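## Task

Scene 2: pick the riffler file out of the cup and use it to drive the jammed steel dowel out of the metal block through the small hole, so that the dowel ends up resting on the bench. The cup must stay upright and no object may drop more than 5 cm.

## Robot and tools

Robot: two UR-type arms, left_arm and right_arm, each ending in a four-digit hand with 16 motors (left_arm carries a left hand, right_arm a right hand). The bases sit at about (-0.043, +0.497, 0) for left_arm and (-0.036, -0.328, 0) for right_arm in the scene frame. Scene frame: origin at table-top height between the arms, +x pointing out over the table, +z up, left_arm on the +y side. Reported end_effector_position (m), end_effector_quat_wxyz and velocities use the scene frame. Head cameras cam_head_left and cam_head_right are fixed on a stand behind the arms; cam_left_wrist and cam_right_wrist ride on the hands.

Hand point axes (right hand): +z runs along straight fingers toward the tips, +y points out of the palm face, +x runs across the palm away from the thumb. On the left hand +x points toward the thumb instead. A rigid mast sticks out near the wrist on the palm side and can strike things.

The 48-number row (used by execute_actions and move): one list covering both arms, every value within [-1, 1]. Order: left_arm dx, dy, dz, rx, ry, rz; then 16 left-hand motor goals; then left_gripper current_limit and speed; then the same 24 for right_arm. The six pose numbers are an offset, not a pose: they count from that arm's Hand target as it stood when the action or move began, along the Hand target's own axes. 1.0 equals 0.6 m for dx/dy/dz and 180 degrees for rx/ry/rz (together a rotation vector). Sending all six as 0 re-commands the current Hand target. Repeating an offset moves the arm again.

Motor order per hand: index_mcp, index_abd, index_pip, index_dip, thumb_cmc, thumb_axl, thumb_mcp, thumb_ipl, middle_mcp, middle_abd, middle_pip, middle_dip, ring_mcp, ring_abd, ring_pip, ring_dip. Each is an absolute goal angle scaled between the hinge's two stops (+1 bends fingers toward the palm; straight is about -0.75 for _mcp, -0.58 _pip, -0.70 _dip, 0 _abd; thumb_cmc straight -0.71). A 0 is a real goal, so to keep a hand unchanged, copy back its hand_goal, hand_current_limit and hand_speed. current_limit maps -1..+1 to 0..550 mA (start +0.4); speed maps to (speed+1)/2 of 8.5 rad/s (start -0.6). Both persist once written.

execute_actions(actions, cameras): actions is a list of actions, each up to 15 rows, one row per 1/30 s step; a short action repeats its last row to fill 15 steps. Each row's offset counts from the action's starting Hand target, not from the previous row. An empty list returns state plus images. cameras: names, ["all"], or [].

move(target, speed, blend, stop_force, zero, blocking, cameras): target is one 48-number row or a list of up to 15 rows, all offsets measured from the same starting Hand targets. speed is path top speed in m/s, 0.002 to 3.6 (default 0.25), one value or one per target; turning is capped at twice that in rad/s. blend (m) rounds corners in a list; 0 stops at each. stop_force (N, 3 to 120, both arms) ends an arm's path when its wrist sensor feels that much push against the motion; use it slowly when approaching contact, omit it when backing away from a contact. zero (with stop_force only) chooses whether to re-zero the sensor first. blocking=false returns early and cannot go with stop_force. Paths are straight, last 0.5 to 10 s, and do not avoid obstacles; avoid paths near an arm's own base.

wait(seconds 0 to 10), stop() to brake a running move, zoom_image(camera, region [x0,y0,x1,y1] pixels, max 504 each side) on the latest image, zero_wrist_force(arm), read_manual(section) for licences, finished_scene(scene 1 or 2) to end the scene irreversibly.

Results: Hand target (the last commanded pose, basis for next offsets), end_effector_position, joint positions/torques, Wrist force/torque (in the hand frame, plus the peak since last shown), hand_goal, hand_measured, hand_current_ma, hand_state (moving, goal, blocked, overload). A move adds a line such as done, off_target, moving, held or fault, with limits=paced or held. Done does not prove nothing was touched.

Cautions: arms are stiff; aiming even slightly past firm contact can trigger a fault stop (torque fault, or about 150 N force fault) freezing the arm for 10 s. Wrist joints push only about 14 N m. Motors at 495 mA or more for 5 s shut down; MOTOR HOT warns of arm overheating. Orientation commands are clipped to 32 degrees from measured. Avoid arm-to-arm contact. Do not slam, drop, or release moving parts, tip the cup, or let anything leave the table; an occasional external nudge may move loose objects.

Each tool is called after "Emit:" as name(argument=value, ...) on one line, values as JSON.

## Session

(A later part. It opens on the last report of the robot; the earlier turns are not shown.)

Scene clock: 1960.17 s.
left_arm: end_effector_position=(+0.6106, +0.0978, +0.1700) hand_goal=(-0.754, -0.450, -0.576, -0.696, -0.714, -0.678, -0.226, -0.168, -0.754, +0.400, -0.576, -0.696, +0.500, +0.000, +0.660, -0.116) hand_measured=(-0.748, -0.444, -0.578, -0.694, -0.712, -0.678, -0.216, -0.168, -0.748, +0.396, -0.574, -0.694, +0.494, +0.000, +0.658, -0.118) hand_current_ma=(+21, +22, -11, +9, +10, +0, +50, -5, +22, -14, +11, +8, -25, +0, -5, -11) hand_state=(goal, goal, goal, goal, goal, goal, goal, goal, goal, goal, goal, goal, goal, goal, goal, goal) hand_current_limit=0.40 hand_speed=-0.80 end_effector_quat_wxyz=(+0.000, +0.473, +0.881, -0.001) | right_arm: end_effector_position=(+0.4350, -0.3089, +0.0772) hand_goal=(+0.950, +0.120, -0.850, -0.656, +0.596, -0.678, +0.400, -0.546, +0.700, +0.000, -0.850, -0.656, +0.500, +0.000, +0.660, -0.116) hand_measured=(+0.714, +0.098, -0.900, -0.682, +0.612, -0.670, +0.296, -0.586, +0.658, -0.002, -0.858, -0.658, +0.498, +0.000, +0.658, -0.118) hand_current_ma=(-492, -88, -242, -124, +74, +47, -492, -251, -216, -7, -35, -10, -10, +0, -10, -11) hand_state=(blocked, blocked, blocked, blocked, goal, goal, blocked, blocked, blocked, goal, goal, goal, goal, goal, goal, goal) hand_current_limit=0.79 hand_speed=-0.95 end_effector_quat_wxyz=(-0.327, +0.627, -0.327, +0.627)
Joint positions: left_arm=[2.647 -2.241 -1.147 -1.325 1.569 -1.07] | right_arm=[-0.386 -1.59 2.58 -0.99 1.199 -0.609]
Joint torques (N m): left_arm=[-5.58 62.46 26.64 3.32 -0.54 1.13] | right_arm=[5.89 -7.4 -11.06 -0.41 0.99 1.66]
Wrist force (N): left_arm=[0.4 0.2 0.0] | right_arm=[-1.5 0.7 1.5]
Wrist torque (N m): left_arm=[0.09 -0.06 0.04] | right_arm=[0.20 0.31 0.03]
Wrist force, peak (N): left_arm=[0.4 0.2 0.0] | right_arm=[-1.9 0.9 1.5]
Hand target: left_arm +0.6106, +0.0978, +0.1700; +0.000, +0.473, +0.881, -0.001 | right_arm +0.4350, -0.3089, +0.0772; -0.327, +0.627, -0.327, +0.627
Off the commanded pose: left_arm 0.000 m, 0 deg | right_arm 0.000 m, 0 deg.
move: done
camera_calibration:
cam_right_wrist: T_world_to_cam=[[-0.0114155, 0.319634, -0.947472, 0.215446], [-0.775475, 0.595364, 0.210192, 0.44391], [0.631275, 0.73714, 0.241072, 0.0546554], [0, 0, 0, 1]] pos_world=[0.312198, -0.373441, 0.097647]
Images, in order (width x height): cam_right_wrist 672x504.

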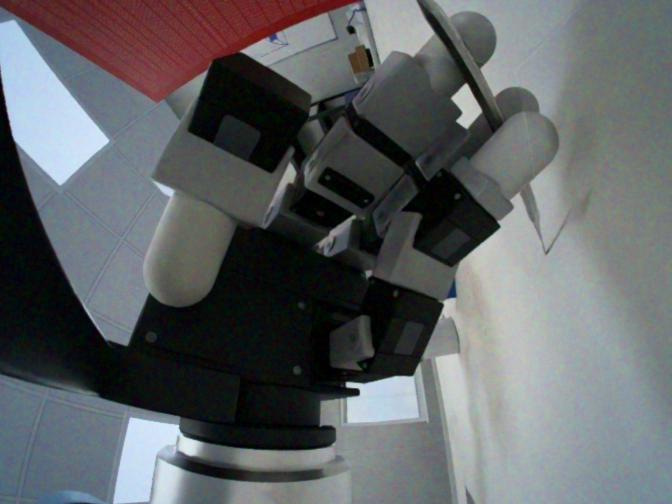

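Emit:
move(target=[0,0,0,0,0,0, -0.754,-0.45,-0.576,-0.696,-0.714,-0.678,-0.226,-0.168,-0.754,0.40,-0.576,-0.696,0.5,0,0.66,-0.116,0.4,-0.8, 0.0574,-0.0819,0,0,0,0, 0.95,0.12,-0.85,-0.655,0.597,-0.677,0.40,-0.545,0.70,0,-0.85,-0.655,0.5,0,0.66,-0.116,0.79,-0.95], speed=0.06, cameras=["cam_right_wrist"])

Scene clock: 1968.97 s.
left_arm: end_effector_position=(+0.6106, +0.0978, +0.1700) hand_goal=(-0.754, -0.450, -0.576, -0.696, -0.714, -0.678, -0.226, -0.168, -0.754, +0.400, -0.576, -0.696, +0.500, +0.000, +0.660, -0.116) hand_measured=(-0.748, -0.444, -0.578, -0.694, -0.712, -0.678, -0.216, -0.168, -0.748, +0.396, -0.574, -0.694, +0.494, +0.000, +0.658, -0.118) hand_current_ma=(+21, +22, -11, +9, +10, +0, +50, -5, +22, -14, +11, +8, -25, +0, -5, -11) hand_state=(goal, goal, goal, goal, goal, goal, goal, goal, goal, goal, goal, goal, goal, goal, goal, goal) hand_current_limit=0.40 hand_speed=-0.80 end_effector_quat_wxyz=(+0.000, +0.473, +0.881, -0.001) | right_arm: end_effector_position=(+0.4350, -0.3090, +0.1372) hand_goal=(+0.950, +0.120, -0.850, -0.656, +0.596, -0.678, +0.400, -0.546, +0.700, +0.000, -0.850, -0.656, +0.500, +0.000, +0.660, -0.116) hand_measured=(+0.714, +0.098, -0.900, -0.682, +0.612, -0.670, +0.296, -0.586, +0.658, -0.002, -0.858, -0.658, +0.498, +0.000, +0.658, -0.118) hand_current_ma=(-492, -88, -242, -124, +73, +47, -492, -251, -213, -7, -35, -10, -10, +0, -10, -11) hand_state=(blocked, blocked, blocked, blocked, goal, goal, blocked, blocked, blocked, goal, goal, goal, goal, goal, goal, goal) hand_current_limit=0.79 hand_speed=-0.95 end_effector_quat_wxyz=(-0.327, +0.627, -0.327, +0.627)
Joint positions: left_arm=[2.647 -2.241 -1.147 -1.325 1.569 -1.07] | right_arm=[-0.387 -1.779 2.5 -0.721 1.199 -0.609]
Joint torques (N m): left_arm=[-7.12 63.97 25.51 3.61 -1.1 1.2] | right_arm=[-11.17 -12.49 -13.45 -0.37 -1.67 -2.86]
Wrist force (N): left_arm=[0.3 0.2 0.0] | right_arm=[-1.6 0.9 1.5]
Wrist torque (N m): left_arm=[0.09 -0.05 0.03] | right_arm=[0.23 0.31 0.01]
Wrist force, peak (N): left_arm=[0.5 0.2 0.0] | right_arm=[-2.3 1.6 1.6]
Hand target: left_arm +0.6106, +0.0978, +0.1700; +0.000, +0.473, +0.881, -0.001 | right_arm +0.4350, -0.3090, +0.1372; -0.327, +0.627, -0.327, +0.627
Off the commanded pose: left_arm 0.000 m, 0 deg | right_arm 0.000 m, 0 deg.
move: done
camera_calibration:
cam_right_wrist: T_world_to_cam=[[-0.0112828, 0.319646, -0.94747, 0.272289], [-0.775538, 0.595322, 0.210078, 0.43138], [0.6312, 0.737169, 0.241181, 0.0402823], [0, 0, 0, 1]] pos_world=[0.312197, -0.373541, 0.157647]
Images, in order (width x height): cam_right_wrist 672x504.

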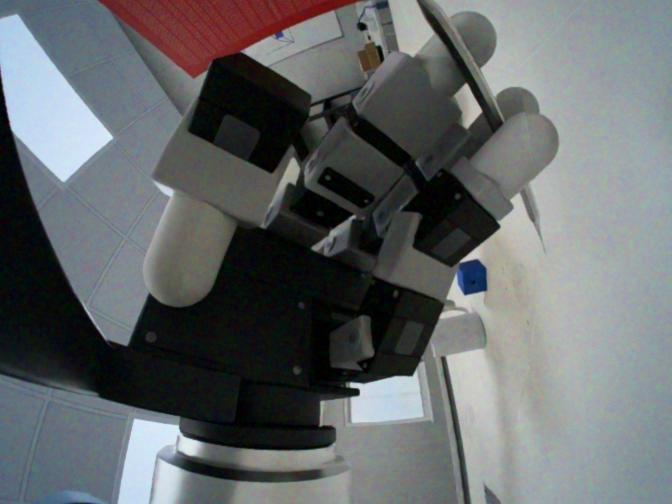

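Emit:
move(target=[0,0,0,0,0,0, -0.754,-0.45,-0.576,-0.696,-0.714,-0.678,-0.226,-0.168,-0.754,0.40,-0.576,-0.696,0.5,0,0.66,-0.116,0.4,-0.8, 0.0272,-0.0348,0.006,-0.0590,0.0307,0.1265, 0.95,0.12,-0.85,-0.655,0.597,-0.677,0.40,-0.545,0.70,0,-0.85,-0.655,0.5,0,0.66,-0.116,0.79,-0.95], speed=0.08, cameras=["cam_right_wrist"])

Scene clock: 1996.73 s.
left_arm: end_effector_position=(+0.6106, +0.0978, +0.1700) hand_goal=(-0.754, -0.450, -0.576, -0.696, -0.714, -0.678, -0.226, -0.168, -0.754, +0.400, -0.576, -0.696, +0.500, +0.000, +0.660, -0.116) hand_measured=(-0.748, -0.444, -0.578, -0.694, -0.712, -0.678, -0.216, -0.168, -0.748, +0.396, -0.574, -0.694, +0.494, +0.000, +0.658, -0.118) hand_current_ma=(+21, +22, -11, +9, +10, +0, +50, -5, +22, -14, +11, +8, -25, +0, -5, -11) hand_state=(goal, goal, goal, goal, goal, goal, goal, goal, goal, goal, goal, goal, goal, goal, goal, goal) hand_current_limit=0.40 hand_speed=-0.80 end_effector_quat_wxyz=(+0.000, +0.473, +0.881, -0.001) | right_arm: end_effector_position=(+0.4386, -0.3105, +0.1637) hand_goal=(+0.950, +0.120, -0.850, -0.656, +0.596, -0.678, +0.400, -0.546, +0.700, +0.000, -0.850, -0.656, +0.500, +0.000, +0.660, -0.116) hand_measured=(+0.714, +0.098, -0.900, -0.682, +0.612, -0.670, +0.296, -0.586, +0.658, -0.002, -0.858, -0.658, +0.498, +0.000, +0.658, -0.118) hand_current_ma=(-492, -87, -242, -124, +73, +47, -492, -252, -212, -7, -35, -10, -10, +0, -10, -11) hand_state=(blocked, blocked, blocked, blocked, goal, goal, blocked, blocked, blocked, goal, goal, goal, goal, goal, goal, goal) hand_current_limit=0.79 hand_speed=-0.95 end_effector_quat_wxyz=(-0.369, +0.547, -0.515, +0.547)
Joint positions: left_arm=[2.647 -2.241 -1.147 -1.325 1.569 -1.07] | right_arm=[-0.356 -1.801 2.327 -0.394 1.393 -0.245]
Joint torques (N m): left_arm=[-7.55 62.89 26.32 3.23 -0.87 1.21] | right_arm=[-1.27 -5.16 -12.94 -2.78 -2.04 -2.62]
Wrist force (N): left_arm=[0.3 0.1 -0.1] | right_arm=[-1.2 0.8 1.4]
Wrist torque (N m): left_arm=[0.09 -0.04 0.03] | right_arm=[0.30 0.16 0.00]
Wrist force, peak (N): left_arm=[0.5 0.0 0.1] | right_arm=[-2.0 1.2 1.5]
Hand target: left_arm +0.6106, +0.0978, +0.1700; +0.000, +0.473, +0.881, -0.001 | right_arm +0.4386, -0.3105, +0.1636; -0.369, +0.547, -0.515, +0.547
Off the commanded pose: left_arm 0.000 m, 0 deg | right_arm 0.000 m, 0 deg.
move: done
camera_calibration:
cam_right_wrist: T_world_to_cam=[[-0.00230569, 0.663557, -0.748122, 0.368079], [-0.629054, 0.580599, 0.516909, 0.310326], [0.777358, 0.471801, 0.416075, -0.142488], [0, 0, 0, 1]] pos_world=[0.306825, -0.357191, 0.174243]
Images, in order (width x height): cam_right_wrist 672x504.

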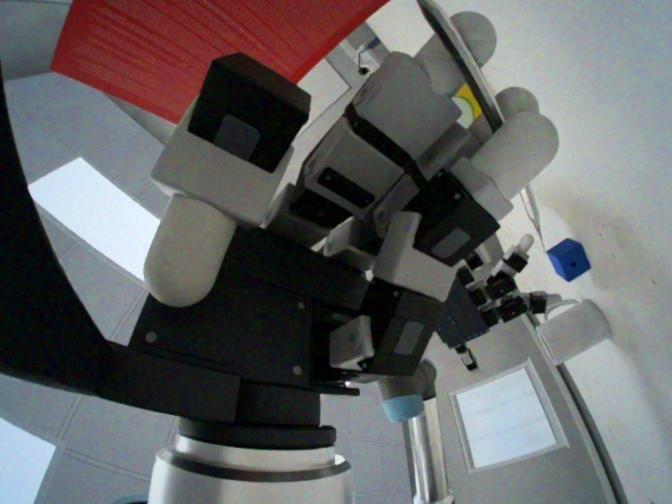

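Emit:
move(target=[[0,0,0,0,0,0, -0.754,-0.45,-0.576,-0.696,-0.714,-0.678,-0.226,-0.168,-0.754,0.40,-0.576,-0.696,0.5,0,0.66,-0.116,0.4,-0.8, 0,0,0,0,0,0, 0.95,0.12,-0.85,-0.655,0.597,-0.677,0.40,-0.545,0.70,0,-0.85,-0.655,-0.3,0,0.66,-0.116,0.79,-0.85],[0,0,0,0,0,0, -0.754,-0.45,-0.576,-0.696,-0.714,-0.678,-0.226,-0.168,-0.754,0.40,-0.576,-0.696,0.5,0,0.66,-0.116,0.4,-0.8, 0,0,0,0,0,0, 0.95,0.12,-0.85,-0.655,0.597,-0.677,0.40,-0.545,0.70,0,-0.85,-0.655,-0.3,0.4,-0.85,-0.655,0.79,-0.85],[0,0,0,0,0,0, -0.754,-0.45,-0.576,-0.696,-0.714,-0.678,-0.226,-0.168,-0.754,0.40,-0.576,-0.696,0.5,0,0.66,-0.116,0.4,-0.8, 0,0,0,0,0,0, 0.95,0.12,-0.85,-0.655,0.597,-0.677,0.40,-0.545,0.70,0,-0.85,-0.655,0.64,0.4,-0.85,-0.655,0.79,-0.85]], speed=0.03, cameras=["cam_right_wrist"])

Scene clock: 2016.43 s.
left_arm: end_effector_position=(+0.6106, +0.0978, +0.1700) hand_goal=(-0.754, -0.450, -0.576, -0.696, -0.714, -0.678, -0.226, -0.168, -0.754, +0.400, -0.576, -0.696, +0.500, +0.000, +0.660, -0.116) hand_measured=(-0.748, -0.444, -0.578, -0.694, -0.712, -0.678, -0.216, -0.168, -0.748, +0.396, -0.574, -0.694, +0.494, +0.000, +0.658, -0.118) hand_current_ma=(+21, +22, -11, +9, +10, +0, +50, -5, +22, -14, +11, +8, -25, +0, -5, -11) hand_state=(goal, goal, goal, goal, goal, goal, goal, goal, goal, goal, goal, goal, goal, goal, goal, goal) hand_current_limit=0.40 hand_speed=-0.80 end_effector_quat_wxyz=(+0.000, +0.473, +0.881, -0.001) | right_arm: end_effector_position=(+0.4386, -0.3105, +0.1636) hand_goal=(+0.950, +0.120, -0.850, -0.656, +0.596, -0.678, +0.400, -0.546, +0.700, +0.000, -0.850, -0.656, +0.640, +0.400, -0.850, -0.656) hand_measured=(+0.714, +0.098, -0.900, -0.682, +0.612, -0.670, +0.296, -0.586, +0.658, -0.002, -0.858, -0.658, +0.634, +0.392, -0.848, -0.654) hand_current_ma=(-492, -87, -242, -124, +73, +47, -492, -252, -212, -7, -35, -10, -24, -29, +12, +12) hand_state=(blocked, blocked, blocked, blocked, goal, goal, blocked, blocked, blocked, goal, goal, goal, goal, goal, goal, goal) hand_current_limit=0.79 hand_speed=-0.85 end_effector_quat_wxyz=(-0.369, +0.547, -0.515, +0.547)
Joint positions: left_arm=[2.647 -2.241 -1.147 -1.325 1.569 -1.07] | right_arm=[-0.356 -1.801 2.327 -0.394 1.393 -0.245]
Joint torques (N m): left_arm=[-7.87 61.83 26.72 3.36 -0.97 1.48] | right_arm=[-9.76 -15.58 -15.59 -2.17 -2 0.99]
Wrist force (N): left_arm=[0.2 0.0 0.0] | right_arm=[-1.2 0.7 1.5]
Wrist torque (N m): left_arm=[0.07 -0.04 0.03] | right_arm=[0.29 0.16 0.00]
Wrist force, peak (N): left_arm=[0.4 0.0 0.3] | right_arm=[-1.5 1.1 1.5]
Hand target: left_arm +0.6106, +0.0978, +0.1700; +0.000, +0.473, +0.881, -0.001 | right_arm +0.4386, -0.3105, +0.1636; -0.369, +0.547, -0.515, +0.547
Off the commanded pose: left_arm 0.000 m, 0 deg | right_arm 0.000 m, 0 deg.
move: done
camera_calibration:
cam_right_wrist: T_world_to_cam=[[-0.00239412, 0.66364, -0.748049, 0.368049], [-0.629054, 0.580505, 0.517015, 0.310326], [0.777358, 0.471801, 0.416075, -0.142447], [0, 0, 0, 1]] pos_world=[0.306825, -0.357191, 0.174143]
Images, in order (width x height): cam_right_wrist 672x504.

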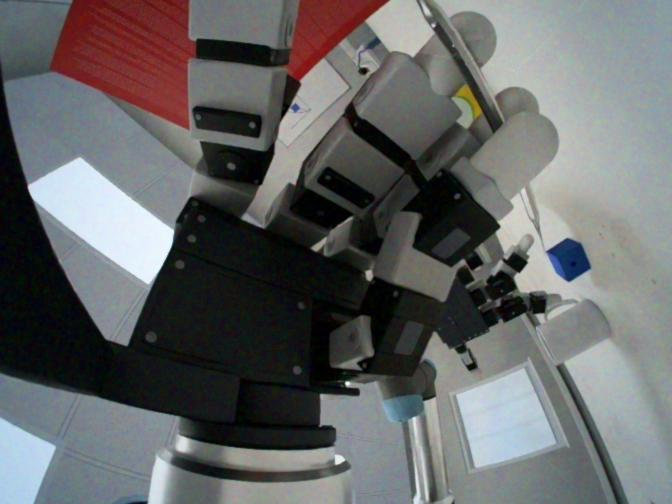

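Emit:
move(target=[[0,0,0,0,0,0, -0.754,-0.45,-0.576,-0.696,-0.714,-0.678,-0.226,-0.168,-0.754,0.40,-0.576,-0.696,0.5,0,0.66,-0.116,0.4,-0.8, 0,0,0,0,0,0, 0.95,0.12,-0.85,-0.655,0.597,-0.677,0.40,-0.545,0.70,0,-0.85,-0.655,0.64,0.26,-0.85,-0.655,0.79,-0.93]], speed=0.03, cameras=["cam_right_wrist"])

Emit:
move(target=[[0,0,0,0,0,0, -0.754,-0.45,-0.576,-0.696,-0.714,-0.678,-0.226,-0.168,-0.754,0.40,-0.576,-0.696,0.5,0,0.66,-0.116,0.4,-0.8, 0,0,0,0,0,0, 0.95,0.12,-0.85,-0.655,0.597,-0.677,0.40,-0.545,0.70,0,-0.85,-0.655,0.64,0.20,-0.85,-0.655,0.79,-0.95]], speed=0.03, cameras=["cam_right_wrist"])

Scene clock: 2023.17 s.
left_arm: end_effector_position=(+0.6106, +0.0978, +0.1700) hand_goal=(-0.754, -0.450, -0.576, -0.696, -0.714, -0.678, -0.226, -0.168, -0.754, +0.400, -0.576, -0.696, +0.500, +0.000, +0.660, -0.116) hand_measured=(-0.748, -0.444, -0.578, -0.694, -0.712, -0.678, -0.216, -0.168, -0.748, +0.396, -0.574, -0.694, +0.494, +0.000, +0.658, -0.118) hand_current_ma=(+21, +22, -11, +9, +10, +0, +50, -5, +22, -14, +11, +8, -25, +0, -5, -11) hand_state=(goal, goal, goal, goal, goal, goal, goal, goal, goal, goal, goal, goal, goal, goal, goal, goal) hand_current_limit=0.40 hand_speed=-0.80 end_effector_quat_wxyz=(+0.000, +0.473, +0.881, -0.001) | right_arm: end_effector_position=(+0.4386, -0.3105, +0.1636) hand_goal=(+0.950, +0.120, -0.850, -0.656, +0.596, -0.678, +0.400, -0.546, +0.700, +0.000, -0.850, -0.656, +0.640, +0.260, -0.850, -0.656) hand_measured=(+0.714, +0.098, -0.900, -0.682, +0.612, -0.670, +0.296, -0.586, +0.658, -0.002, -0.858, -0.658, +0.634, +0.262, -0.848, -0.654) hand_current_ma=(-492, -87, -242, -124, +73, +47, -492, -252, -212, -7, -35, -10, -24, +5, +12, +12) hand_state=(blocked, blocked, blocked, blocked, goal, goal, blocked, blocked, blocked, goal, goal, goal, goal, goal, goal, goal) hand_current_limit=0.79 hand_speed=-0.93 end_effector_quat_wxyz=(-0.369, +0.547, -0.515, +0.547)
Joint positions: left_arm=[2.647 -2.241 -1.147 -1.325 1.569 -1.07] | right_arm=[-0.356 -1.801 2.327 -0.394 1.393 -0.245]
Joint torques (N m): left_arm=[-5.89 63.27 25.16 3.4 -0.67 1.31] | right_arm=[-10.37 -15.02 -16.67 -2.32 -1.92 0.5]
Wrist force (N): left_arm=[0.3 -0.1 0.0] | right_arm=[-1.5 0.6 1.2]
Wrist torque (N m): left_arm=[0.06 -0.05 0.04] | right_arm=[0.30 0.19 -0.02]
Wrist force, peak (N): left_arm=[0.4 0.0 0.3] | right_arm=[-1.4 1.2 1.3]
Hand target: left_arm +0.6106, +0.0978, +0.1700; +0.000, +0.473, +0.881, -0.001 | right_arm +0.4386, -0.3105, +0.1636; -0.369, +0.547, -0.515, +0.547
Off the commanded pose: left_arm 0.000 m, 0 deg | right_arm 0.000 m, 0 deg.
move: done
camera_calibration:
cam_right_wrist: T_world_to_cam=[[-0.00239412, 0.66364, -0.748049, 0.368049], [-0.629054, 0.580505, 0.517015, 0.310326], [0.777358, 0.471801, 0.416075, -0.142447], [0, 0, 0, 1]] pos_world=[0.306825, -0.357191, 0.174143]
Images, in order (width x height): cam_right_wrist 672x504.

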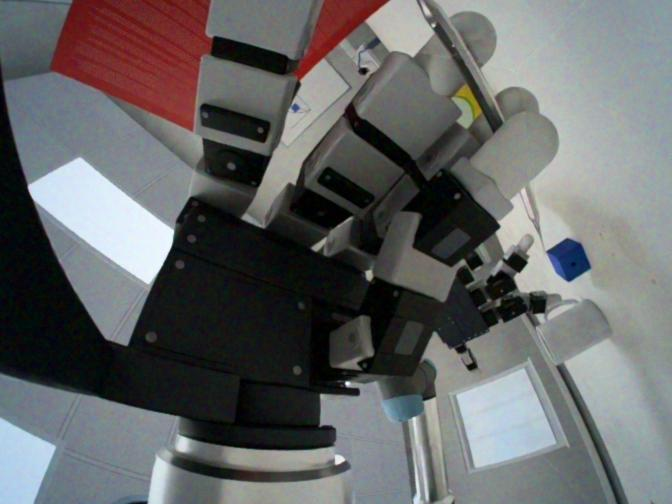

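Scene clock: 2023.70 s.
left_arm: end_effector_position=(+0.6106, +0.0978, +0.1700) hand_goal=(-0.754, -0.450, -0.576, -0.696, -0.714, -0.678, -0.226, -0.168, -0.754, +0.400, -0.576, -0.696, +0.500, +0.000, +0.660, -0.116) hand_measured=(-0.748, -0.444, -0.578, -0.694, -0.712, -0.678, -0.216, -0.168, -0.748, +0.396, -0.574, -0.694, +0.494, +0.000, +0.658, -0.118) hand_current_ma=(+21, +22, -11, +9, +10, +0, +50, -5, +22, -14, +11, +8, -25, +0, -5, -11) hand_state=(goal, goal, goal, goal, goal, goal, goal, goal, goal, goal, goal, goal, goal, goal, goal, goal) hand_current_limit=0.40 hand_speed=-0.80 end_effector_quat_wxyz=(+0.000, +0.473, +0.881, -0.001) | right_arm: end_effector_position=(+0.4386, -0.3105, +0.1636) hand_goal=(+0.950, +0.120, -0.850, -0.656, +0.596, -0.678, +0.400, -0.546, +0.700, +0.000, -0.850, -0.656, +0.640, +0.200, -0.850, -0.656) hand_measured=(+0.714, +0.098, -0.900, -0.682, +0.612, -0.670, +0.296, -0.586, +0.658, -0.002, -0.858, -0.658, +0.634, +0.202, -0.848, -0.654) hand_current_ma=(-492, -87, -242, -124, +73, +47, -492, -252, -212, -7, -35, -10, -24, +6, +12, +12) hand_state=(blocked, blocked, blocked, blocked, goal, goal, blocked, blocked, blocked, goal, goal, goal, goal, goal, goal, goal) hand_current_limit=0.79 hand_speed=-0.95 end_effector_quat_wxyz=(-0.369, +0.547, -0.515, +0.547)
Joint positions: left_arm=[2.647 -2.241 -1.147 -1.325 1.569 -1.07] | right_arm=[-0.356 -1.801 2.327 -0.394 1.393 -0.245]
Joint torques (N m): left_arm=[-5.84 62.87 25.05 3.47 -0.84 0.91] | right_arm=[-8.84 -16.15 -15.71 -2.23 -1.67 0.24]
Wrist force (N): left_arm=[0.2 0.3 0.1] | right_arm=[-1.3 0.9 1.2]
Wrist torque (N m): left_arm=[0.10 -0.03 0.02] | right_arm=[0.34 0.18 0.00]
Wrist force, peak (N): left_arm=[0.2 0.3 0.1] | right_arm=[-1.4 0.9 1.3]
Hand target: left_arm +0.6106, +0.0978, +0.1700; +0.000, +0.473, +0.881, -0.001 | right_arm +0.4386, -0.3105, +0.1636; -0.369, +0.547, -0.515, +0.547
Off the commanded pose: left_arm 0.000 m, 0 deg | right_arm 0.000 m, 0 deg.
move: done
camera_calibration:
cam_right_wrist: T_world_to_cam=[[-0.00239412, 0.66364, -0.748049, 0.368049], [-0.629054, 0.580505, 0.517015, 0.310326], [0.777358, 0.471801, 0.416075, -0.142447], [0, 0, 0, 1]] pos_world=[0.306825, -0.357191, 0.174143]
Images, in order (width x height): cam_right_wrist 672x504.

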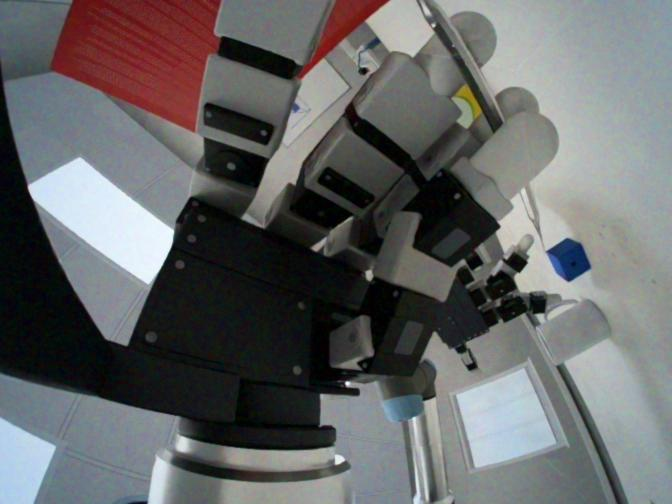

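Emit:
move(target=[[0,0,0,0,0,0, -0.754,-0.45,-0.576,-0.696,-0.714,-0.678,-0.226,-0.168,-0.754,0.40,-0.576,-0.696,0.5,0,0.66,-0.116,0.4,-0.8, 0,0,0,0,0,0, 0.95,0.12,-0.85,-0.655,0.597,-0.677,0.40,-0.545,0.70,0,-0.85,-0.655,0.64,0.14,-0.85,-0.655,0.79,-0.95]], speed=0.03)

Emit:
move(target=[[0,0,0,0,0,0, -0.754,-0.45,-0.576,-0.696,-0.714,-0.678,-0.226,-0.168,-0.754,0.40,-0.576,-0.696,0.5,0,0.66,-0.116,0.4,-0.8, 0,0,0,0,0,0, 0.95,0.12,-0.85,-0.655,0.597,-0.677,0.40,-0.545,0.70,0,-0.85,-0.655,0.64,0.09,-0.85,-0.655,0.79,-0.95]], speed=0.03, cameras=["cam_right_wrist"])

Scene clock: 2031.07 s.
left_arm: end_effector_position=(+0.6106, +0.0978, +0.1700) hand_goal=(-0.754, -0.450, -0.576, -0.696, -0.714, -0.678, -0.226, -0.168, -0.754, +0.400, -0.576, -0.696, +0.500, +0.000, +0.660, -0.116) hand_measured=(-0.748, -0.444, -0.578, -0.694, -0.712, -0.678, -0.216, -0.168, -0.748, +0.396, -0.574, -0.694, +0.494, +0.000, +0.658, -0.118) hand_current_ma=(+21, +22, -11, +9, +10, +0, +50, -5, +22, -14, +11, +8, -25, +0, -5, -11) hand_state=(goal, goal, goal, goal, goal, goal, goal, goal, goal, goal, goal, goal, goal, goal, goal, goal) hand_current_limit=0.40 hand_speed=-0.80 end_effector_quat_wxyz=(+0.000, +0.473, +0.881, -0.001) | right_arm: end_effector_position=(+0.4386, -0.3105, +0.1636) hand_goal=(+0.950, +0.120, -0.850, -0.656, +0.596, -0.678, +0.400, -0.546, +0.700, +0.000, -0.850, -0.656, +0.640, +0.140, -0.850, -0.656) hand_measured=(+0.714, +0.098, -0.900, -0.682, +0.612, -0.670, +0.296, -0.586, +0.658, -0.002, -0.858, -0.658, +0.634, +0.144, -0.848, -0.654) hand_current_ma=(-492, -87, -242, -124, +73, +47, -492, -252, -212, -7, -35, -10, -24, +16, +9, +11) hand_state=(blocked, blocked, blocked, blocked, goal, goal, blocked, blocked, blocked, goal, goal, goal, goal, goal, goal, goal) hand_current_limit=0.79 hand_speed=-0.95 end_effector_quat_wxyz=(-0.369, +0.547, -0.515, +0.547)
Joint positions: left_arm=[2.647 -2.241 -1.147 -1.325 1.569 -1.07] | right_arm=[-0.356 -1.801 2.327 -0.394 1.393 -0.245]
Joint torques (N m): left_arm=[-5.86 62.98 25.55 3.49 -0.74 0.92] | right_arm=[-11.3 -14.17 -17.21 -2.26 -1.69 -0.46]
Wrist force (N): left_arm=[0.3 0.1 0.0] | right_arm=[-1.1 0.7 1.3]
Wrist torque (N m): left_arm=[0.09 -0.05 0.03] | right_arm=[0.31 0.15 0.01]
Wrist force, peak (N): left_arm=[0.3 -0.2 0.2] | right_arm=[-1.3 0.9 1.6]
Hand target: left_arm +0.6106, +0.0978, +0.1700; +0.000, +0.473, +0.881, -0.001 | right_arm +0.4386, -0.3105, +0.1636; -0.369, +0.547, -0.515, +0.547
Off the commanded pose: left_arm 0.000 m, 0 deg | right_arm 0.000 m, 0 deg.
move: done

Scene clock: 2031.60 s.
left_arm: end_effector_position=(+0.6106, +0.0978, +0.1700) hand_goal=(-0.754, -0.450, -0.576, -0.696, -0.714, -0.678, -0.226, -0.168, -0.754, +0.400, -0.576, -0.696, +0.500, +0.000, +0.660, -0.116) hand_measured=(-0.748, -0.444, -0.578, -0.694, -0.712, -0.678, -0.216, -0.168, -0.748, +0.396, -0.574, -0.694, +0.494, +0.000, +0.658, -0.118) hand_current_ma=(+21, +22, -11, +9, +10, +0, +50, -5, +22, -14, +11, +8, -25, +0, -5, -11) hand_state=(goal, goal, goal, goal, goal, goal, goal, goal, goal, goal, goal, goal, goal, goal, goal, goal) hand_current_limit=0.40 hand_speed=-0.80 end_effector_quat_wxyz=(+0.000, +0.473, +0.881, -0.001) | right_arm: end_effector_position=(+0.4386, -0.3105, +0.1636) hand_goal=(+0.950, +0.120, -0.850, -0.656, +0.596, -0.678, +0.400, -0.546, +0.700, +0.000, -0.850, -0.656, +0.640, +0.090, -0.850, -0.656) hand_measured=(+0.712, +0.104, -0.902, -0.682, +0.610, -0.670, +0.296, -0.586, +0.666, -0.002, -0.858, -0.658, +0.634, +0.094, -0.850, -0.654) hand_current_ma=(-492, -63, -243, -124, +64, +44, -492, -256, -175, -7, -35, -10, -24, +13, +4, +8) hand_state=(blocked, goal, blocked, blocked, goal, goal, blocked, blocked, blocked, goal, goal, goal, goal, goal, goal, goal) hand_current_limit=0.79 hand_speed=-0.95 end_effector_quat_wxyz=(-0.369, +0.547, -0.515, +0.547)
Joint positions: left_arm=[2.647 -2.241 -1.147 -1.325 1.569 -1.07] | right_arm=[-0.356 -1.801 2.327 -0.394 1.393 -0.245]
Joint torques (N m): left_arm=[-5.99 63.08 25.85 3.63 -0.92 1.02] | right_arm=[-9.22 -15.85 -16.2 -2.07 -1.5 -0.54]
Wrist force (N): left_arm=[0.3 0.0 0.0] | right_arm=[-1.3 0.8 1.4]
Wrist torque (N m): left_arm=[0.08 -0.06 0.04] | right_arm=[0.30 0.17 -0.01]
Wrist force, peak (N): left_arm=[0.3 0.0 0.1] | right_arm=[-1.4 0.8 1.4]
Hand target: left_arm +0.6106, +0.0978, +0.1700; +0.000, +0.473, +0.881, -0.001 | right_arm +0.4386, -0.3105, +0.1636; -0.369, +0.547, -0.515, +0.547
Off the commanded pose: left_arm 0.000 m, 0 deg | right_arm 0.000 m, 0 deg.
move: done
camera_calibration:
cam_right_wrist: T_world_to_cam=[[-0.00239412, 0.66364, -0.748049, 0.368049], [-0.629054, 0.580505, 0.517015, 0.310326], [0.777358, 0.471801, 0.416075, -0.142447], [0, 0, 0, 1]] pos_world=[0.306825, -0.357191, 0.174143]
Images, in order (width x height): cam_right_wrist 672x504.

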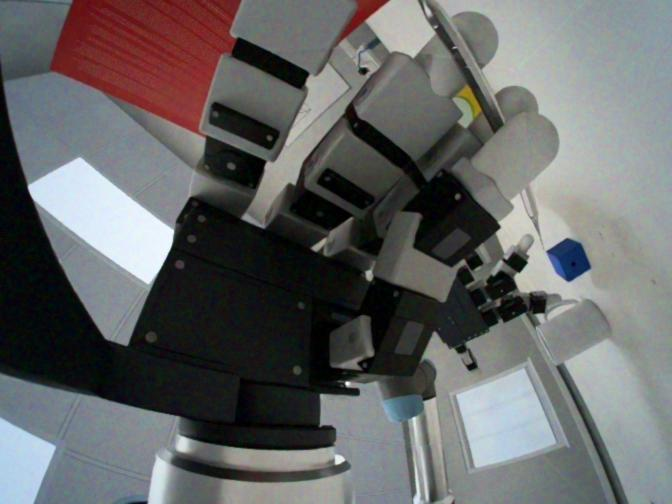

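Emit:
execute_actions(actions=[], cameras=["cam_left_wrist","cam_right_wrist","cam_head_left","cam_head_right"])

Emit:
zoom_image(camera="cam_left_wrist", region=[280, 80, 420, 220])

Emit:
zoom_image(camera="cam_right_wrist", region=[500, 180, 640, 320])

Emit:
zoom_image(camera="cam_head_left", region=[220, 160, 300, 240])

Emit:
zoom_image(camera="cam_head_right", region=[230, 160, 310, 240])

Scene clock: 2042.93 s.
left_arm: end_effector_position=(+0.6106, +0.0978, +0.1700) hand_goal=(-0.754, -0.450, -0.576, -0.696, -0.714, -0.678, -0.226, -0.168, -0.754, +0.400, -0.576, -0.696, +0.500, +0.000, +0.660, -0.116) hand_measured=(-0.748, -0.444, -0.578, -0.694, -0.712, -0.678, -0.216, -0.168, -0.748, +0.396, -0.574, -0.694, +0.494, +0.000, +0.658, -0.118) hand_current_ma=(+21, +22, -11, +9, +10, +0, +50, -5, +22, -14, +11, +8, -25, +0, -5, -11) hand_state=(goal, goal, goal, goal, goal, goal, goal, goal, goal, goal, goal, goal, goal, goal, goal, goal) hand_current_limit=0.40 hand_speed=-0.80 end_effector_quat_wxyz=(+0.000, +0.473, +0.881, -0.001) | right_arm: end_effector_position=(+0.4386, -0.3105, +0.1636) hand_goal=(+0.950, +0.120, -0.850, -0.656, +0.596, -0.678, +0.400, -0.546, +0.700, +0.000, -0.850, -0.656, +0.640, +0.090, -0.850, -0.656) hand_measured=(+0.712, +0.104, -0.902, -0.682, +0.610, -0.670, +0.296, -0.586, +0.666, -0.002, -0.858, -0.658, +0.634, +0.094, -0.850, -0.654) hand_current_ma=(-492, -63, -243, -124, +64, +44, -492, -256, -175, -7, -35, -10, -24, +13, +4, +8) hand_state=(blocked, goal, blocked, blocked, goal, goal, blocked, blocked, blocked, goal, goal, goal, goal, goal, goal, goal) hand_current_limit=0.79 hand_speed=-0.95 end_effector_quat_wxyz=(-0.369, +0.547, -0.515, +0.547)
Joint positions: left_arm=[2.647 -2.241 -1.147 -1.325 1.569 -1.07] | right_arm=[-0.356 -1.801 2.327 -0.394 1.393 -0.245]
Joint velocities: within noise
Joint torques (N m): left_arm=[-6.25 63.39 25.75 3.37 -0.68 1.2] | right_arm=[-8.66 -15.27 -17.95 -2.14 -1.54 -0.95]
Wrist force (N): left_arm=[0.1 -0.1 0.3] | right_arm=[-1.3 0.6 1.3]
Wrist torque (N m): left_arm=[0.04 -0.02 0.02] | right_arm=[0.28 0.17 -0.01]
Wrist force, peak (N): left_arm=[0.4 -0.1 0.2] | right_arm=[-1.3 1.0 1.5]
Hand target: left_arm +0.6106, +0.0978, +0.1700; +0.000, +0.473, +0.881, -0.001 | right_arm +0.4386, -0.3105, +0.1636; -0.369, +0.547, -0.515, +0.547
Off the commanded pose: left_arm 0.000 m, 0 deg | right_arm 0.000 m, 0 deg.
camera_calibration:
cam_left_wrist: T_world_to_cam=[[-0.0752125, -0.997149, 0.00610287, 0.103104], [-0.618513, 0.0514518, 0.784089, 0.178505], [-0.782167, 0.0551986, -0.620619, 0.700579], [0, 0, 0, 1]] pos_world=[0.666132, 0.0549544, 0.2942]
cam_right_wrist: T_world_to_cam=[[-0.00239412, 0.66364, -0.748049, 0.368049], [-0.629054, 0.580505, 0.517015, 0.310326], [0.777358, 0.471801, 0.416075, -0.142447], [0, 0, 0, 1]] pos_world=[0.306825, -0.357191, 0.174143]

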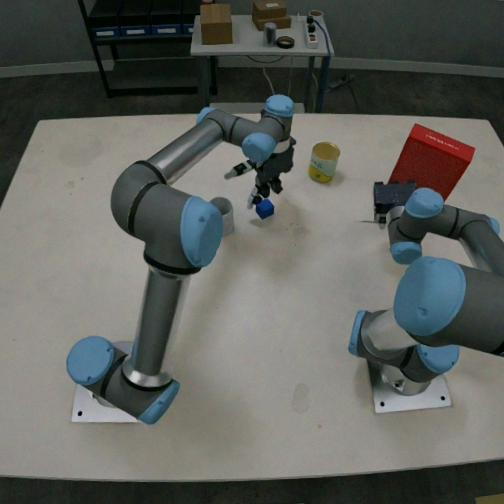

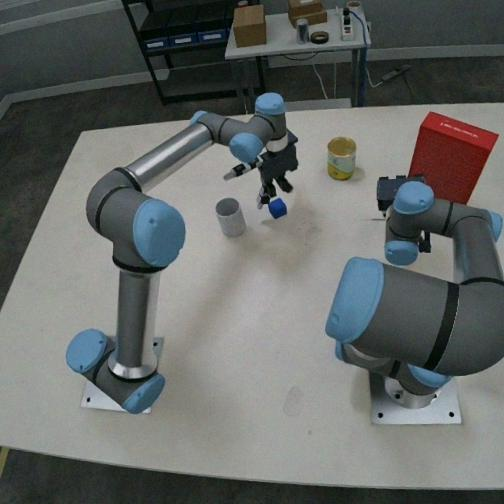

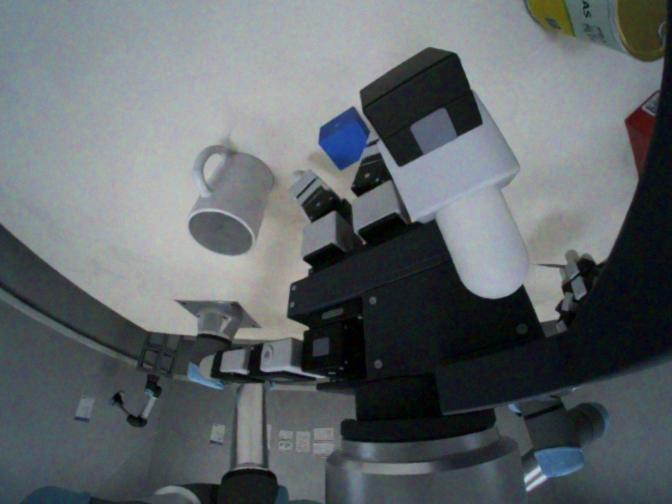

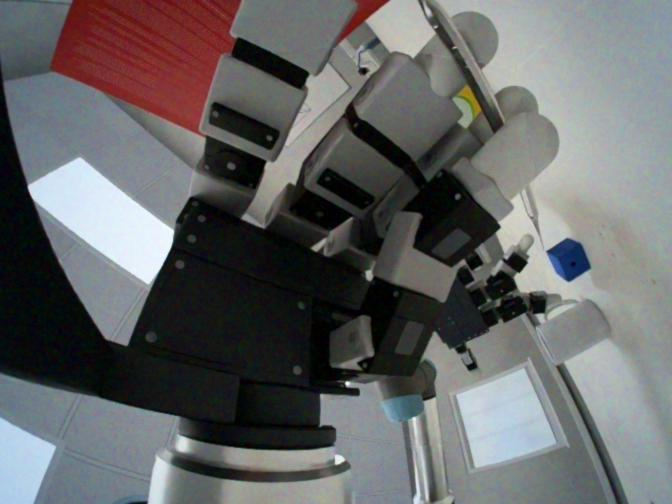

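Scaled by 3.600 from the camera's 672x504 image, which has a finer 960x720 frame.

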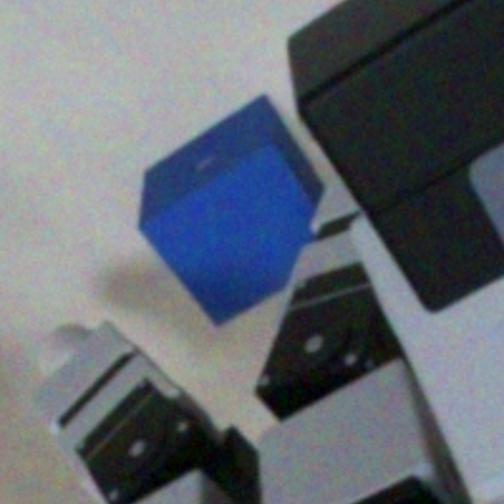

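Scaled by 3.600 from the camera's 672x504 image, which has a finer 960x720 frame.

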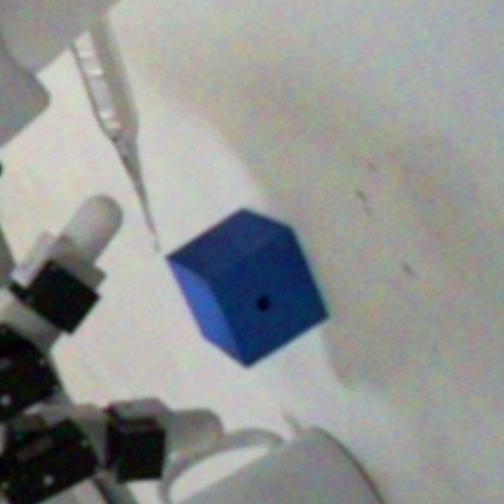

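Scaled by 6.300 from the camera's 504x504 image, which has a finer 720x720 frame.

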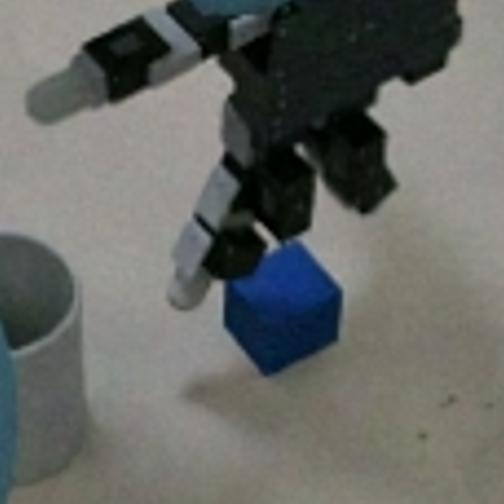

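Scaled by 6.300 from the camera's 504x504 image, which has a finer 720x720 frame.

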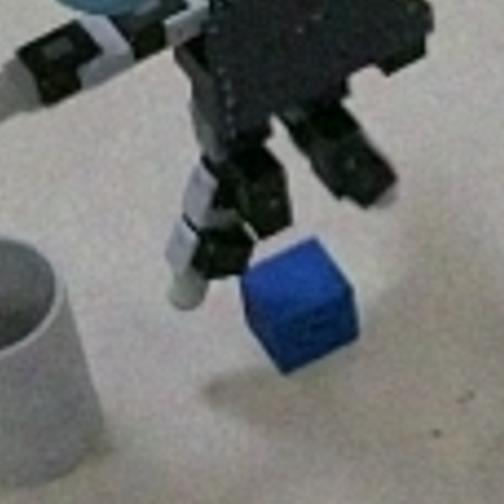

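Emit:
move(target=[-0.001,-0.0103,0.0667,0,0,0, -0.754,-0.45,-0.576,-0.696,-0.714,-0.678,-0.226,-0.168,-0.754,0.40,-0.576,-0.696,0.5,0,0.66,-0.116,0.4,-0.8, 0,0,0,0,0,0, 0.95,0.12,-0.85,-0.655,0.597,-0.677,0.40,-0.545,0.70,0,-0.85,-0.655,0.64,0.09,-0.85,-0.655,0.79,-0.95], speed=0.05, stop_force=4, cameras=["cam_left_wrist","cam_head_right"])

Scene clock: 2061.17 s.
left_arm: end_effector_position=(+0.6058, +0.0938, +0.1300) hand_goal=(-0.754, -0.450, -0.576, -0.696, -0.714, -0.678, -0.226, -0.168, -0.754, +0.400, -0.576, -0.696, +0.500, +0.000, +0.660, -0.116) hand_measured=(-0.750, -0.444, -0.578, -0.694, -0.712, -0.678, -0.216, -0.168, -0.748, +0.396, -0.574, -0.694, +0.494, +0.000, +0.658, -0.118) hand_current_ma=(+21, +22, -11, +9, +10, +0, +49, -5, +22, -14, +11, +8, -25, +0, -5, -11) hand_state=(goal, goal, goal, goal, goal, goal, goal, goal, goal, goal, goal, goal, goal, goal, goal, goal) hand_current_limit=0.40 hand_speed=-0.80 end_effector_quat_wxyz=(+0.000, +0.473, +0.881, -0.001) | right_arm: end_effector_position=(+0.4386, -0.3105, +0.1636) hand_goal=(+0.950, +0.120, -0.850, -0.656, +0.596, -0.678, +0.400, -0.546, +0.700, +0.000, -0.850, -0.656, +0.640, +0.090, -0.850, -0.656) hand_measured=(+0.712, +0.104, -0.902, -0.682, +0.610, -0.670, +0.296, -0.586, +0.666, -0.002, -0.858, -0.658, +0.634, +0.094, -0.850, -0.654) hand_current_ma=(-492, -63, -243, -124, +64, +44, -492, -256, -175, -7, -35, -10, -24, +13, +4, +8) hand_state=(blocked, goal, blocked, blocked, goal, goal, blocked, blocked, blocked, goal, goal, goal, goal, goal, goal, goal) hand_current_limit=0.79 hand_speed=-0.95 end_effector_quat_wxyz=(-0.369, +0.547, -0.515, +0.547)
Joint positions: left_arm=[2.639 -2.267 -1.21 -1.237 1.569 -1.078] | right_arm=[-0.356 -1.801 2.327 -0.394 1.393 -0.245]
Joint torques (N m): left_arm=[5.3 63.87 27.76 3.48 -0.4 1.55] | right_arm=[-9.47 -14.49 -17.87 -2.14 -1.18 -1.82]
Wrist force (N): left_arm=[0.2 0.1 0.2] | right_arm=[-1.3 1.0 1.2]
Wrist torque (N m): left_arm=[0.07 -0.02 0.03] | right_arm=[0.34 0.17 0.00]
Wrist force, peak (N): left_arm=[0.0 -0.1 1.0] | right_arm=[-1.5 1.2 1.3]
Hand target: left_arm +0.6058, +0.0939, +0.1300; +0.000, +0.473, +0.881, -0.001 | right_arm +0.4386, -0.3105, +0.1636; -0.369, +0.547, -0.515, +0.547
Off the commanded pose: left_arm 0.000 m, 0 deg | right_arm 0.000 m, 0 deg.
move: done
camera_calibration:
cam_left_wrist: T_world_to_cam=[[-0.0752125, -0.997149, 0.00610287, 0.0989907], [-0.618513, 0.0514518, 0.784089, 0.207043], [-0.782167, 0.0551986, -0.620619, 0.672143], [0, 0, 0, 1]] pos_world=[0.661232, 0.0509544, 0.2542]
Images, in order (width x height): cam_head_right 504x504, cam_left_wrist 672x504.

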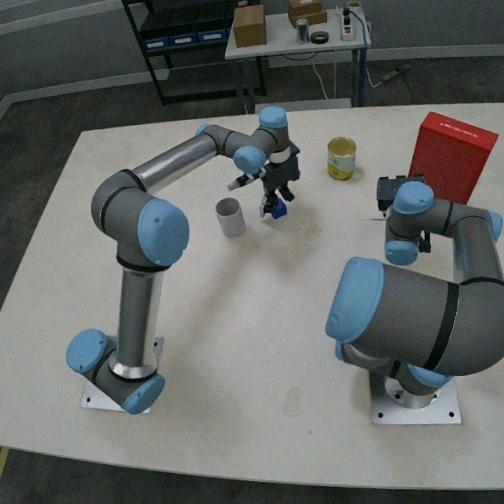

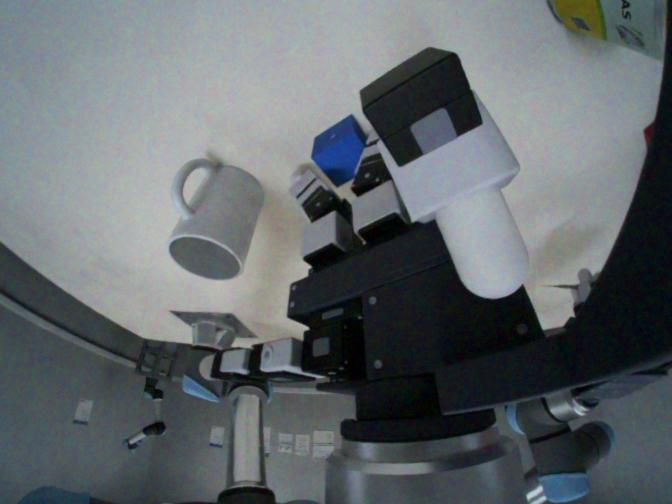

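Emit:
move(target=[0,0,0,0,0,0, -0.754,-0.05,-0.576,-0.696,-0.714,-0.678,-0.226,-0.168,-0.754,0.05,-0.576,-0.696,0.5,0,0.66,-0.116,0.2,-0.93, 0,0,0,0,0,0, 0.95,0.12,-0.85,-0.655,0.597,-0.677,0.40,-0.545,0.70,0,-0.85,-0.655,0.64,0.09,-0.85,-0.655,0.79,-0.95], speed=0.05, cameras=["cam_left_wrist","cam_right_wrist"])

Scene clock: 2070.27 s.
left_arm: end_effector_position=(+0.6058, +0.0939, +0.1300) hand_goal=(-0.754, -0.050, -0.576, -0.696, -0.714, -0.678, -0.226, -0.168, -0.754, +0.050, -0.576, -0.696, +0.500, +0.000, +0.660, -0.116) hand_measured=(-0.754, -0.296, -0.578, -0.694, -0.712, -0.678, -0.216, -0.168, -0.748, +0.226, -0.574, -0.694, +0.494, +0.000, +0.658, -0.118) hand_current_ma=(-5, -330, -10, +9, +10, +0, +49, -5, +27, +328, +11, +8, -25, +0, -5, -11) hand_state=(goal, blocked, goal, goal, goal, goal, goal, goal, goal, moving, goal, goal, goal, goal, goal, goal) hand_current_limit=0.20 hand_speed=-0.93 end_effector_quat_wxyz=(+0.000, +0.473, +0.881, -0.001) | right_arm: end_effector_position=(+0.4386, -0.3105, +0.1636) hand_goal=(+0.950, +0.120, -0.850, -0.656, +0.596, -0.678, +0.400, -0.546, +0.700, +0.000, -0.850, -0.656, +0.640, +0.090, -0.850, -0.656) hand_measured=(+0.712, +0.104, -0.902, -0.682, +0.610, -0.670, +0.296, -0.586, +0.666, -0.002, -0.858, -0.658, +0.634, +0.094, -0.850, -0.654) hand_current_ma=(-492, -63, -243, -124, +64, +44, -492, -256, -175, -7, -35, -10, -24, +13, +4, +8) hand_state=(blocked, goal, blocked, blocked, goal, goal, blocked, blocked, blocked, goal, goal, goal, goal, goal, goal, goal) hand_current_limit=0.79 hand_speed=-0.95 end_effector_quat_wxyz=(-0.369, +0.547, -0.515, +0.547)
Joint positions: left_arm=[2.639 -2.267 -1.21 -1.237 1.569 -1.078] | right_arm=[-0.356 -1.801 2.327 -0.394 1.393 -0.245]
Joint torques (N m): left_arm=[6.15 61.9 27.25 3.29 1.18 1.45] | right_arm=[-9.36 -13.62 -20.1 -1.97 -1.24 -2.43]
Wrist force (N): left_arm=[-0.3 0.0 -0.5] | right_arm=[-1.2 0.9 1.3]
Wrist torque (N m): left_arm=[0.08 -0.02 0.01] | right_arm=[0.33 0.17 0.01]
Wrist force, peak (N): left_arm=[0.9 0.1 -0.4] | right_arm=[-1.3 0.9 1.5]
Hand target: left_arm +0.6058, +0.0939, +0.1300; +0.000, +0.473, +0.881, -0.001 | right_arm +0.4386, -0.3105, +0.1636; -0.369, +0.547, -0.515, +0.547
Off the commanded pose: left_arm 0.000 m, 0 deg | right_arm 0.000 m, 0 deg.
move: done
camera_calibration:
cam_left_wrist: T_world_to_cam=[[-0.0752125, -0.997149, 0.00610287, 0.0989907], [-0.618513, 0.0514518, 0.784089, 0.207043], [-0.782167, 0.0551986, -0.620619, 0.672143], [0, 0, 0, 1]] pos_world=[0.661232, 0.0509544, 0.2542]
cam_right_wrist: T_world_to_cam=[[-0.00239412, 0.66364, -0.748049, 0.368049], [-0.629054, 0.580505, 0.517015, 0.310326], [0.777358, 0.471801, 0.416075, -0.142447], [0, 0, 0, 1]] pos_world=[0.306825, -0.357191, 0.174143]
Images, in order (width x height): cam_left_wrist 672x504, cam_right_wrist 672x504.

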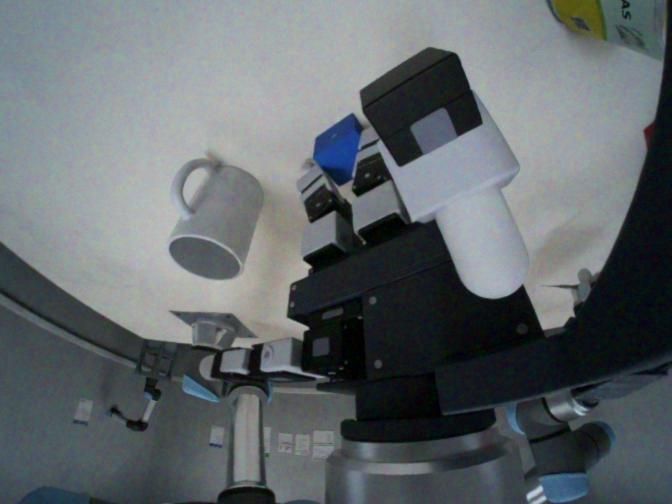

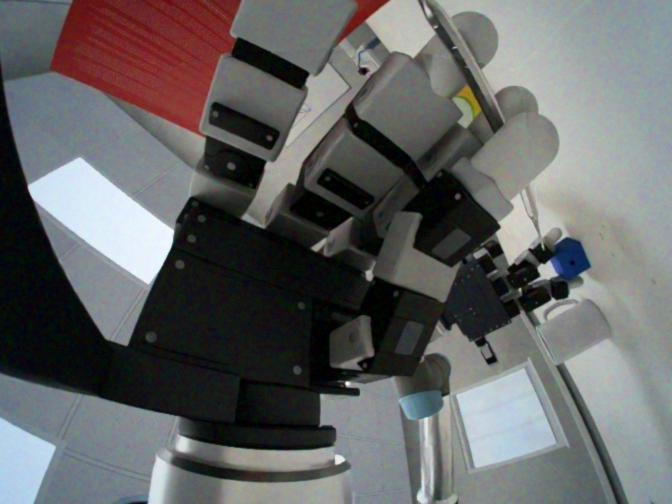

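Emit:
move(target=[0.0818,-0.2027,0,0,0,-0.325, -0.754,-0.05,-0.576,-0.696,-0.714,-0.678,-0.226,-0.168,-0.754,0.05,-0.576,-0.696,0.5,0,0.66,-0.116,0.2,-0.93, 0,0,0,0,0,0, 0.95,0.12,-0.85,-0.655,0.597,-0.677,0.40,-0.545,0.70,0,-0.85,-0.655,0.64,0.09,-0.85,-0.655,0.79,-0.95], speed=0.09, cameras=["all"])

Scene clock: 2101.87 s.
left_arm: end_effector_position=(+0.4773, +0.0675, +0.1302) hand_goal=(-0.754, -0.050, -0.576, -0.696, -0.714, -0.678, -0.226, -0.168, -0.754, +0.050, -0.576, -0.696, +0.500, +0.000, +0.660, -0.116) hand_measured=(-0.748, -0.296, -0.574, -0.694, -0.712, -0.678, -0.216, -0.168, -0.740, +0.222, -0.572, -0.694, +0.494, +0.000, +0.658, -0.118) hand_current_ma=(+28, -330, +8, +9, +9, +0, +49, -5, +59, +330, +16, +8, -25, +0, -5, -11) hand_state=(goal, blocked, goal, goal, goal, goal, goal, goal, goal, blocked, goal, goal, goal, goal, goal, goal) hand_current_limit=0.20 hand_speed=-0.93 end_effector_quat_wxyz=(-0.001, -0.018, +1.000, +0.000) | right_arm: end_effector_position=(+0.4386, -0.3105, +0.1636) hand_goal=(+0.950, +0.120, -0.850, -0.656, +0.596, -0.678, +0.400, -0.546, +0.700, +0.000, -0.850, -0.656, +0.640, +0.090, -0.850, -0.656) hand_measured=(+0.712, +0.104, -0.902, -0.682, +0.610, -0.670, +0.296, -0.586, +0.666, -0.002, -0.858, -0.658, +0.634, +0.094, -0.850, -0.654) hand_current_ma=(-492, -63, -243, -124, +64, +44, -492, -256, -175, -7, -35, -10, -24, +13, +4, +8) hand_state=(blocked, goal, blocked, blocked, goal, goal, blocked, blocked, blocked, goal, goal, goal, goal, goal, goal, goal) hand_current_limit=0.79 hand_speed=-0.95 end_effector_quat_wxyz=(-0.369, +0.547, -0.515, +0.547)
Joint positions: left_arm=[2.557 -2.255 -1.229 -1.229 1.569 -2.181] | right_arm=[-0.356 -1.801 2.327 -0.394 1.393 -0.245]
Joint torques (N m): left_arm=[0.65 47.19 29.01 1.35 0.05 0.5] | right_arm=[-9.22 -13.3 -21.96 -1.83 -1.29 -2.46]
Wrist force (N): left_arm=[0.0 0.5 0.0] | right_arm=[-1.6 0.8 1.1]
Wrist torque (N m): left_arm=[0.06 0.01 -0.09] | right_arm=[0.33 0.23 -0.03]
Wrist force, peak (N): left_arm=[-0.5 1.5 -3.1] | right_arm=[-1.6 1.0 1.4]
Hand target: left_arm +0.4773, +0.0675, +0.1302; -0.001, -0.018, +1.000, +0.000 | right_arm +0.4386, -0.3105, +0.1636; -0.369, +0.547, -0.515, +0.547
Off the commanded pose: left_arm 0.000 m, 0 deg | right_arm 0.000 m, 0 deg.
move: done
camera_calibration:
cam_left_wrist: T_world_to_cam=[[0.810786, -0.585324, 0.00473884, -0.387454], [-0.366207, -0.500918, 0.784202, 0.0455559], [-0.456638, -0.637556, -0.620487, 0.46461], [0, 0, 0, 1]] pos_world=[0.542983, 0.0922486, 0.254395]
cam_right_wrist: T_world_to_cam=[[-0.00239412, 0.66364, -0.748049, 0.368049], [-0.629054, 0.580505, 0.517015, 0.310326], [0.777358, 0.471801, 0.416075, -0.142447], [0, 0, 0, 1]] pos_world=[0.306825, -0.357191, 0.174143]

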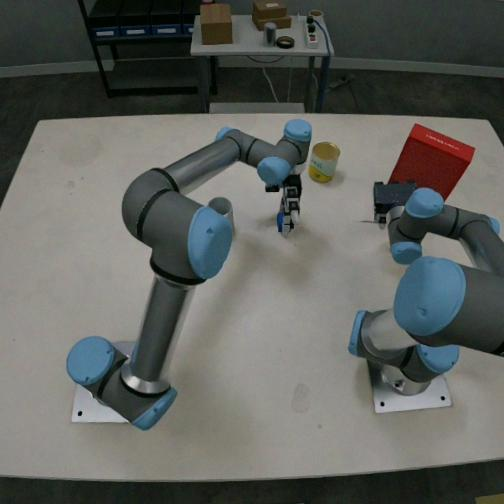

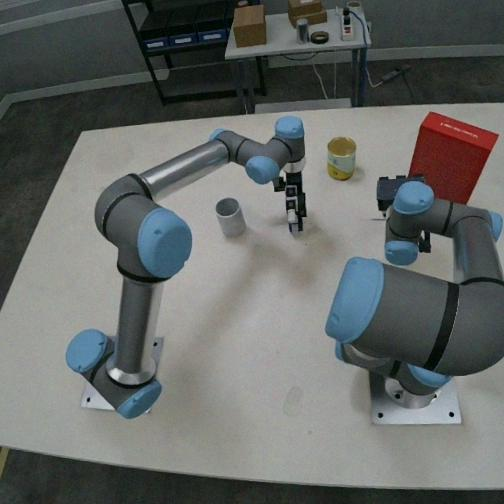

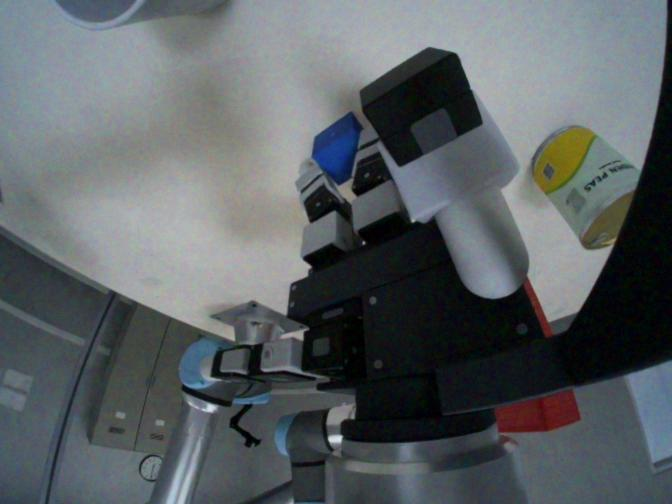

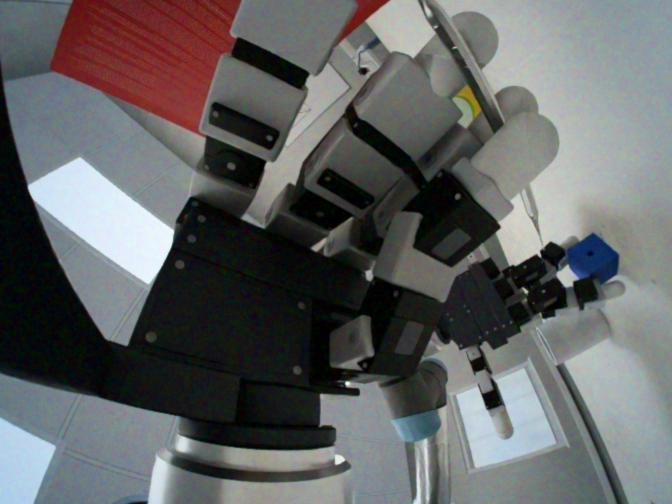

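Emit:
zoom_image(camera="cam_right_wrist", region=[500, 180, 640, 320])

Emit:
zoom_image(camera="cam_left_wrist", region=[280, 80, 420, 220])

Scaled by 3.600 from the camera's 672x504 image, which has a finer 960x720 frame.

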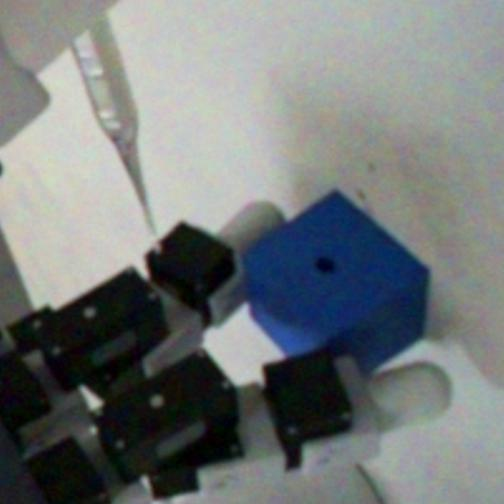

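Scaled by 3.600 from the camera's 672x504 image, which has a finer 960x720 frame.

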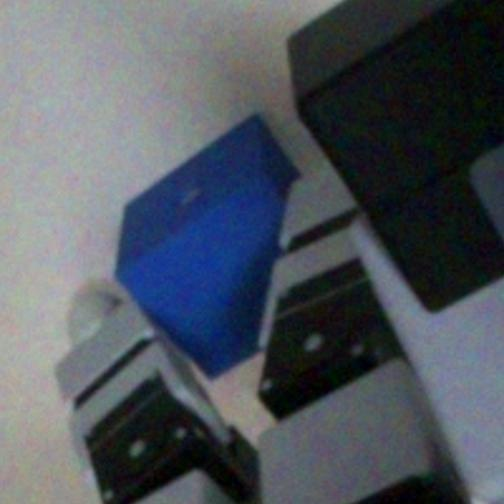

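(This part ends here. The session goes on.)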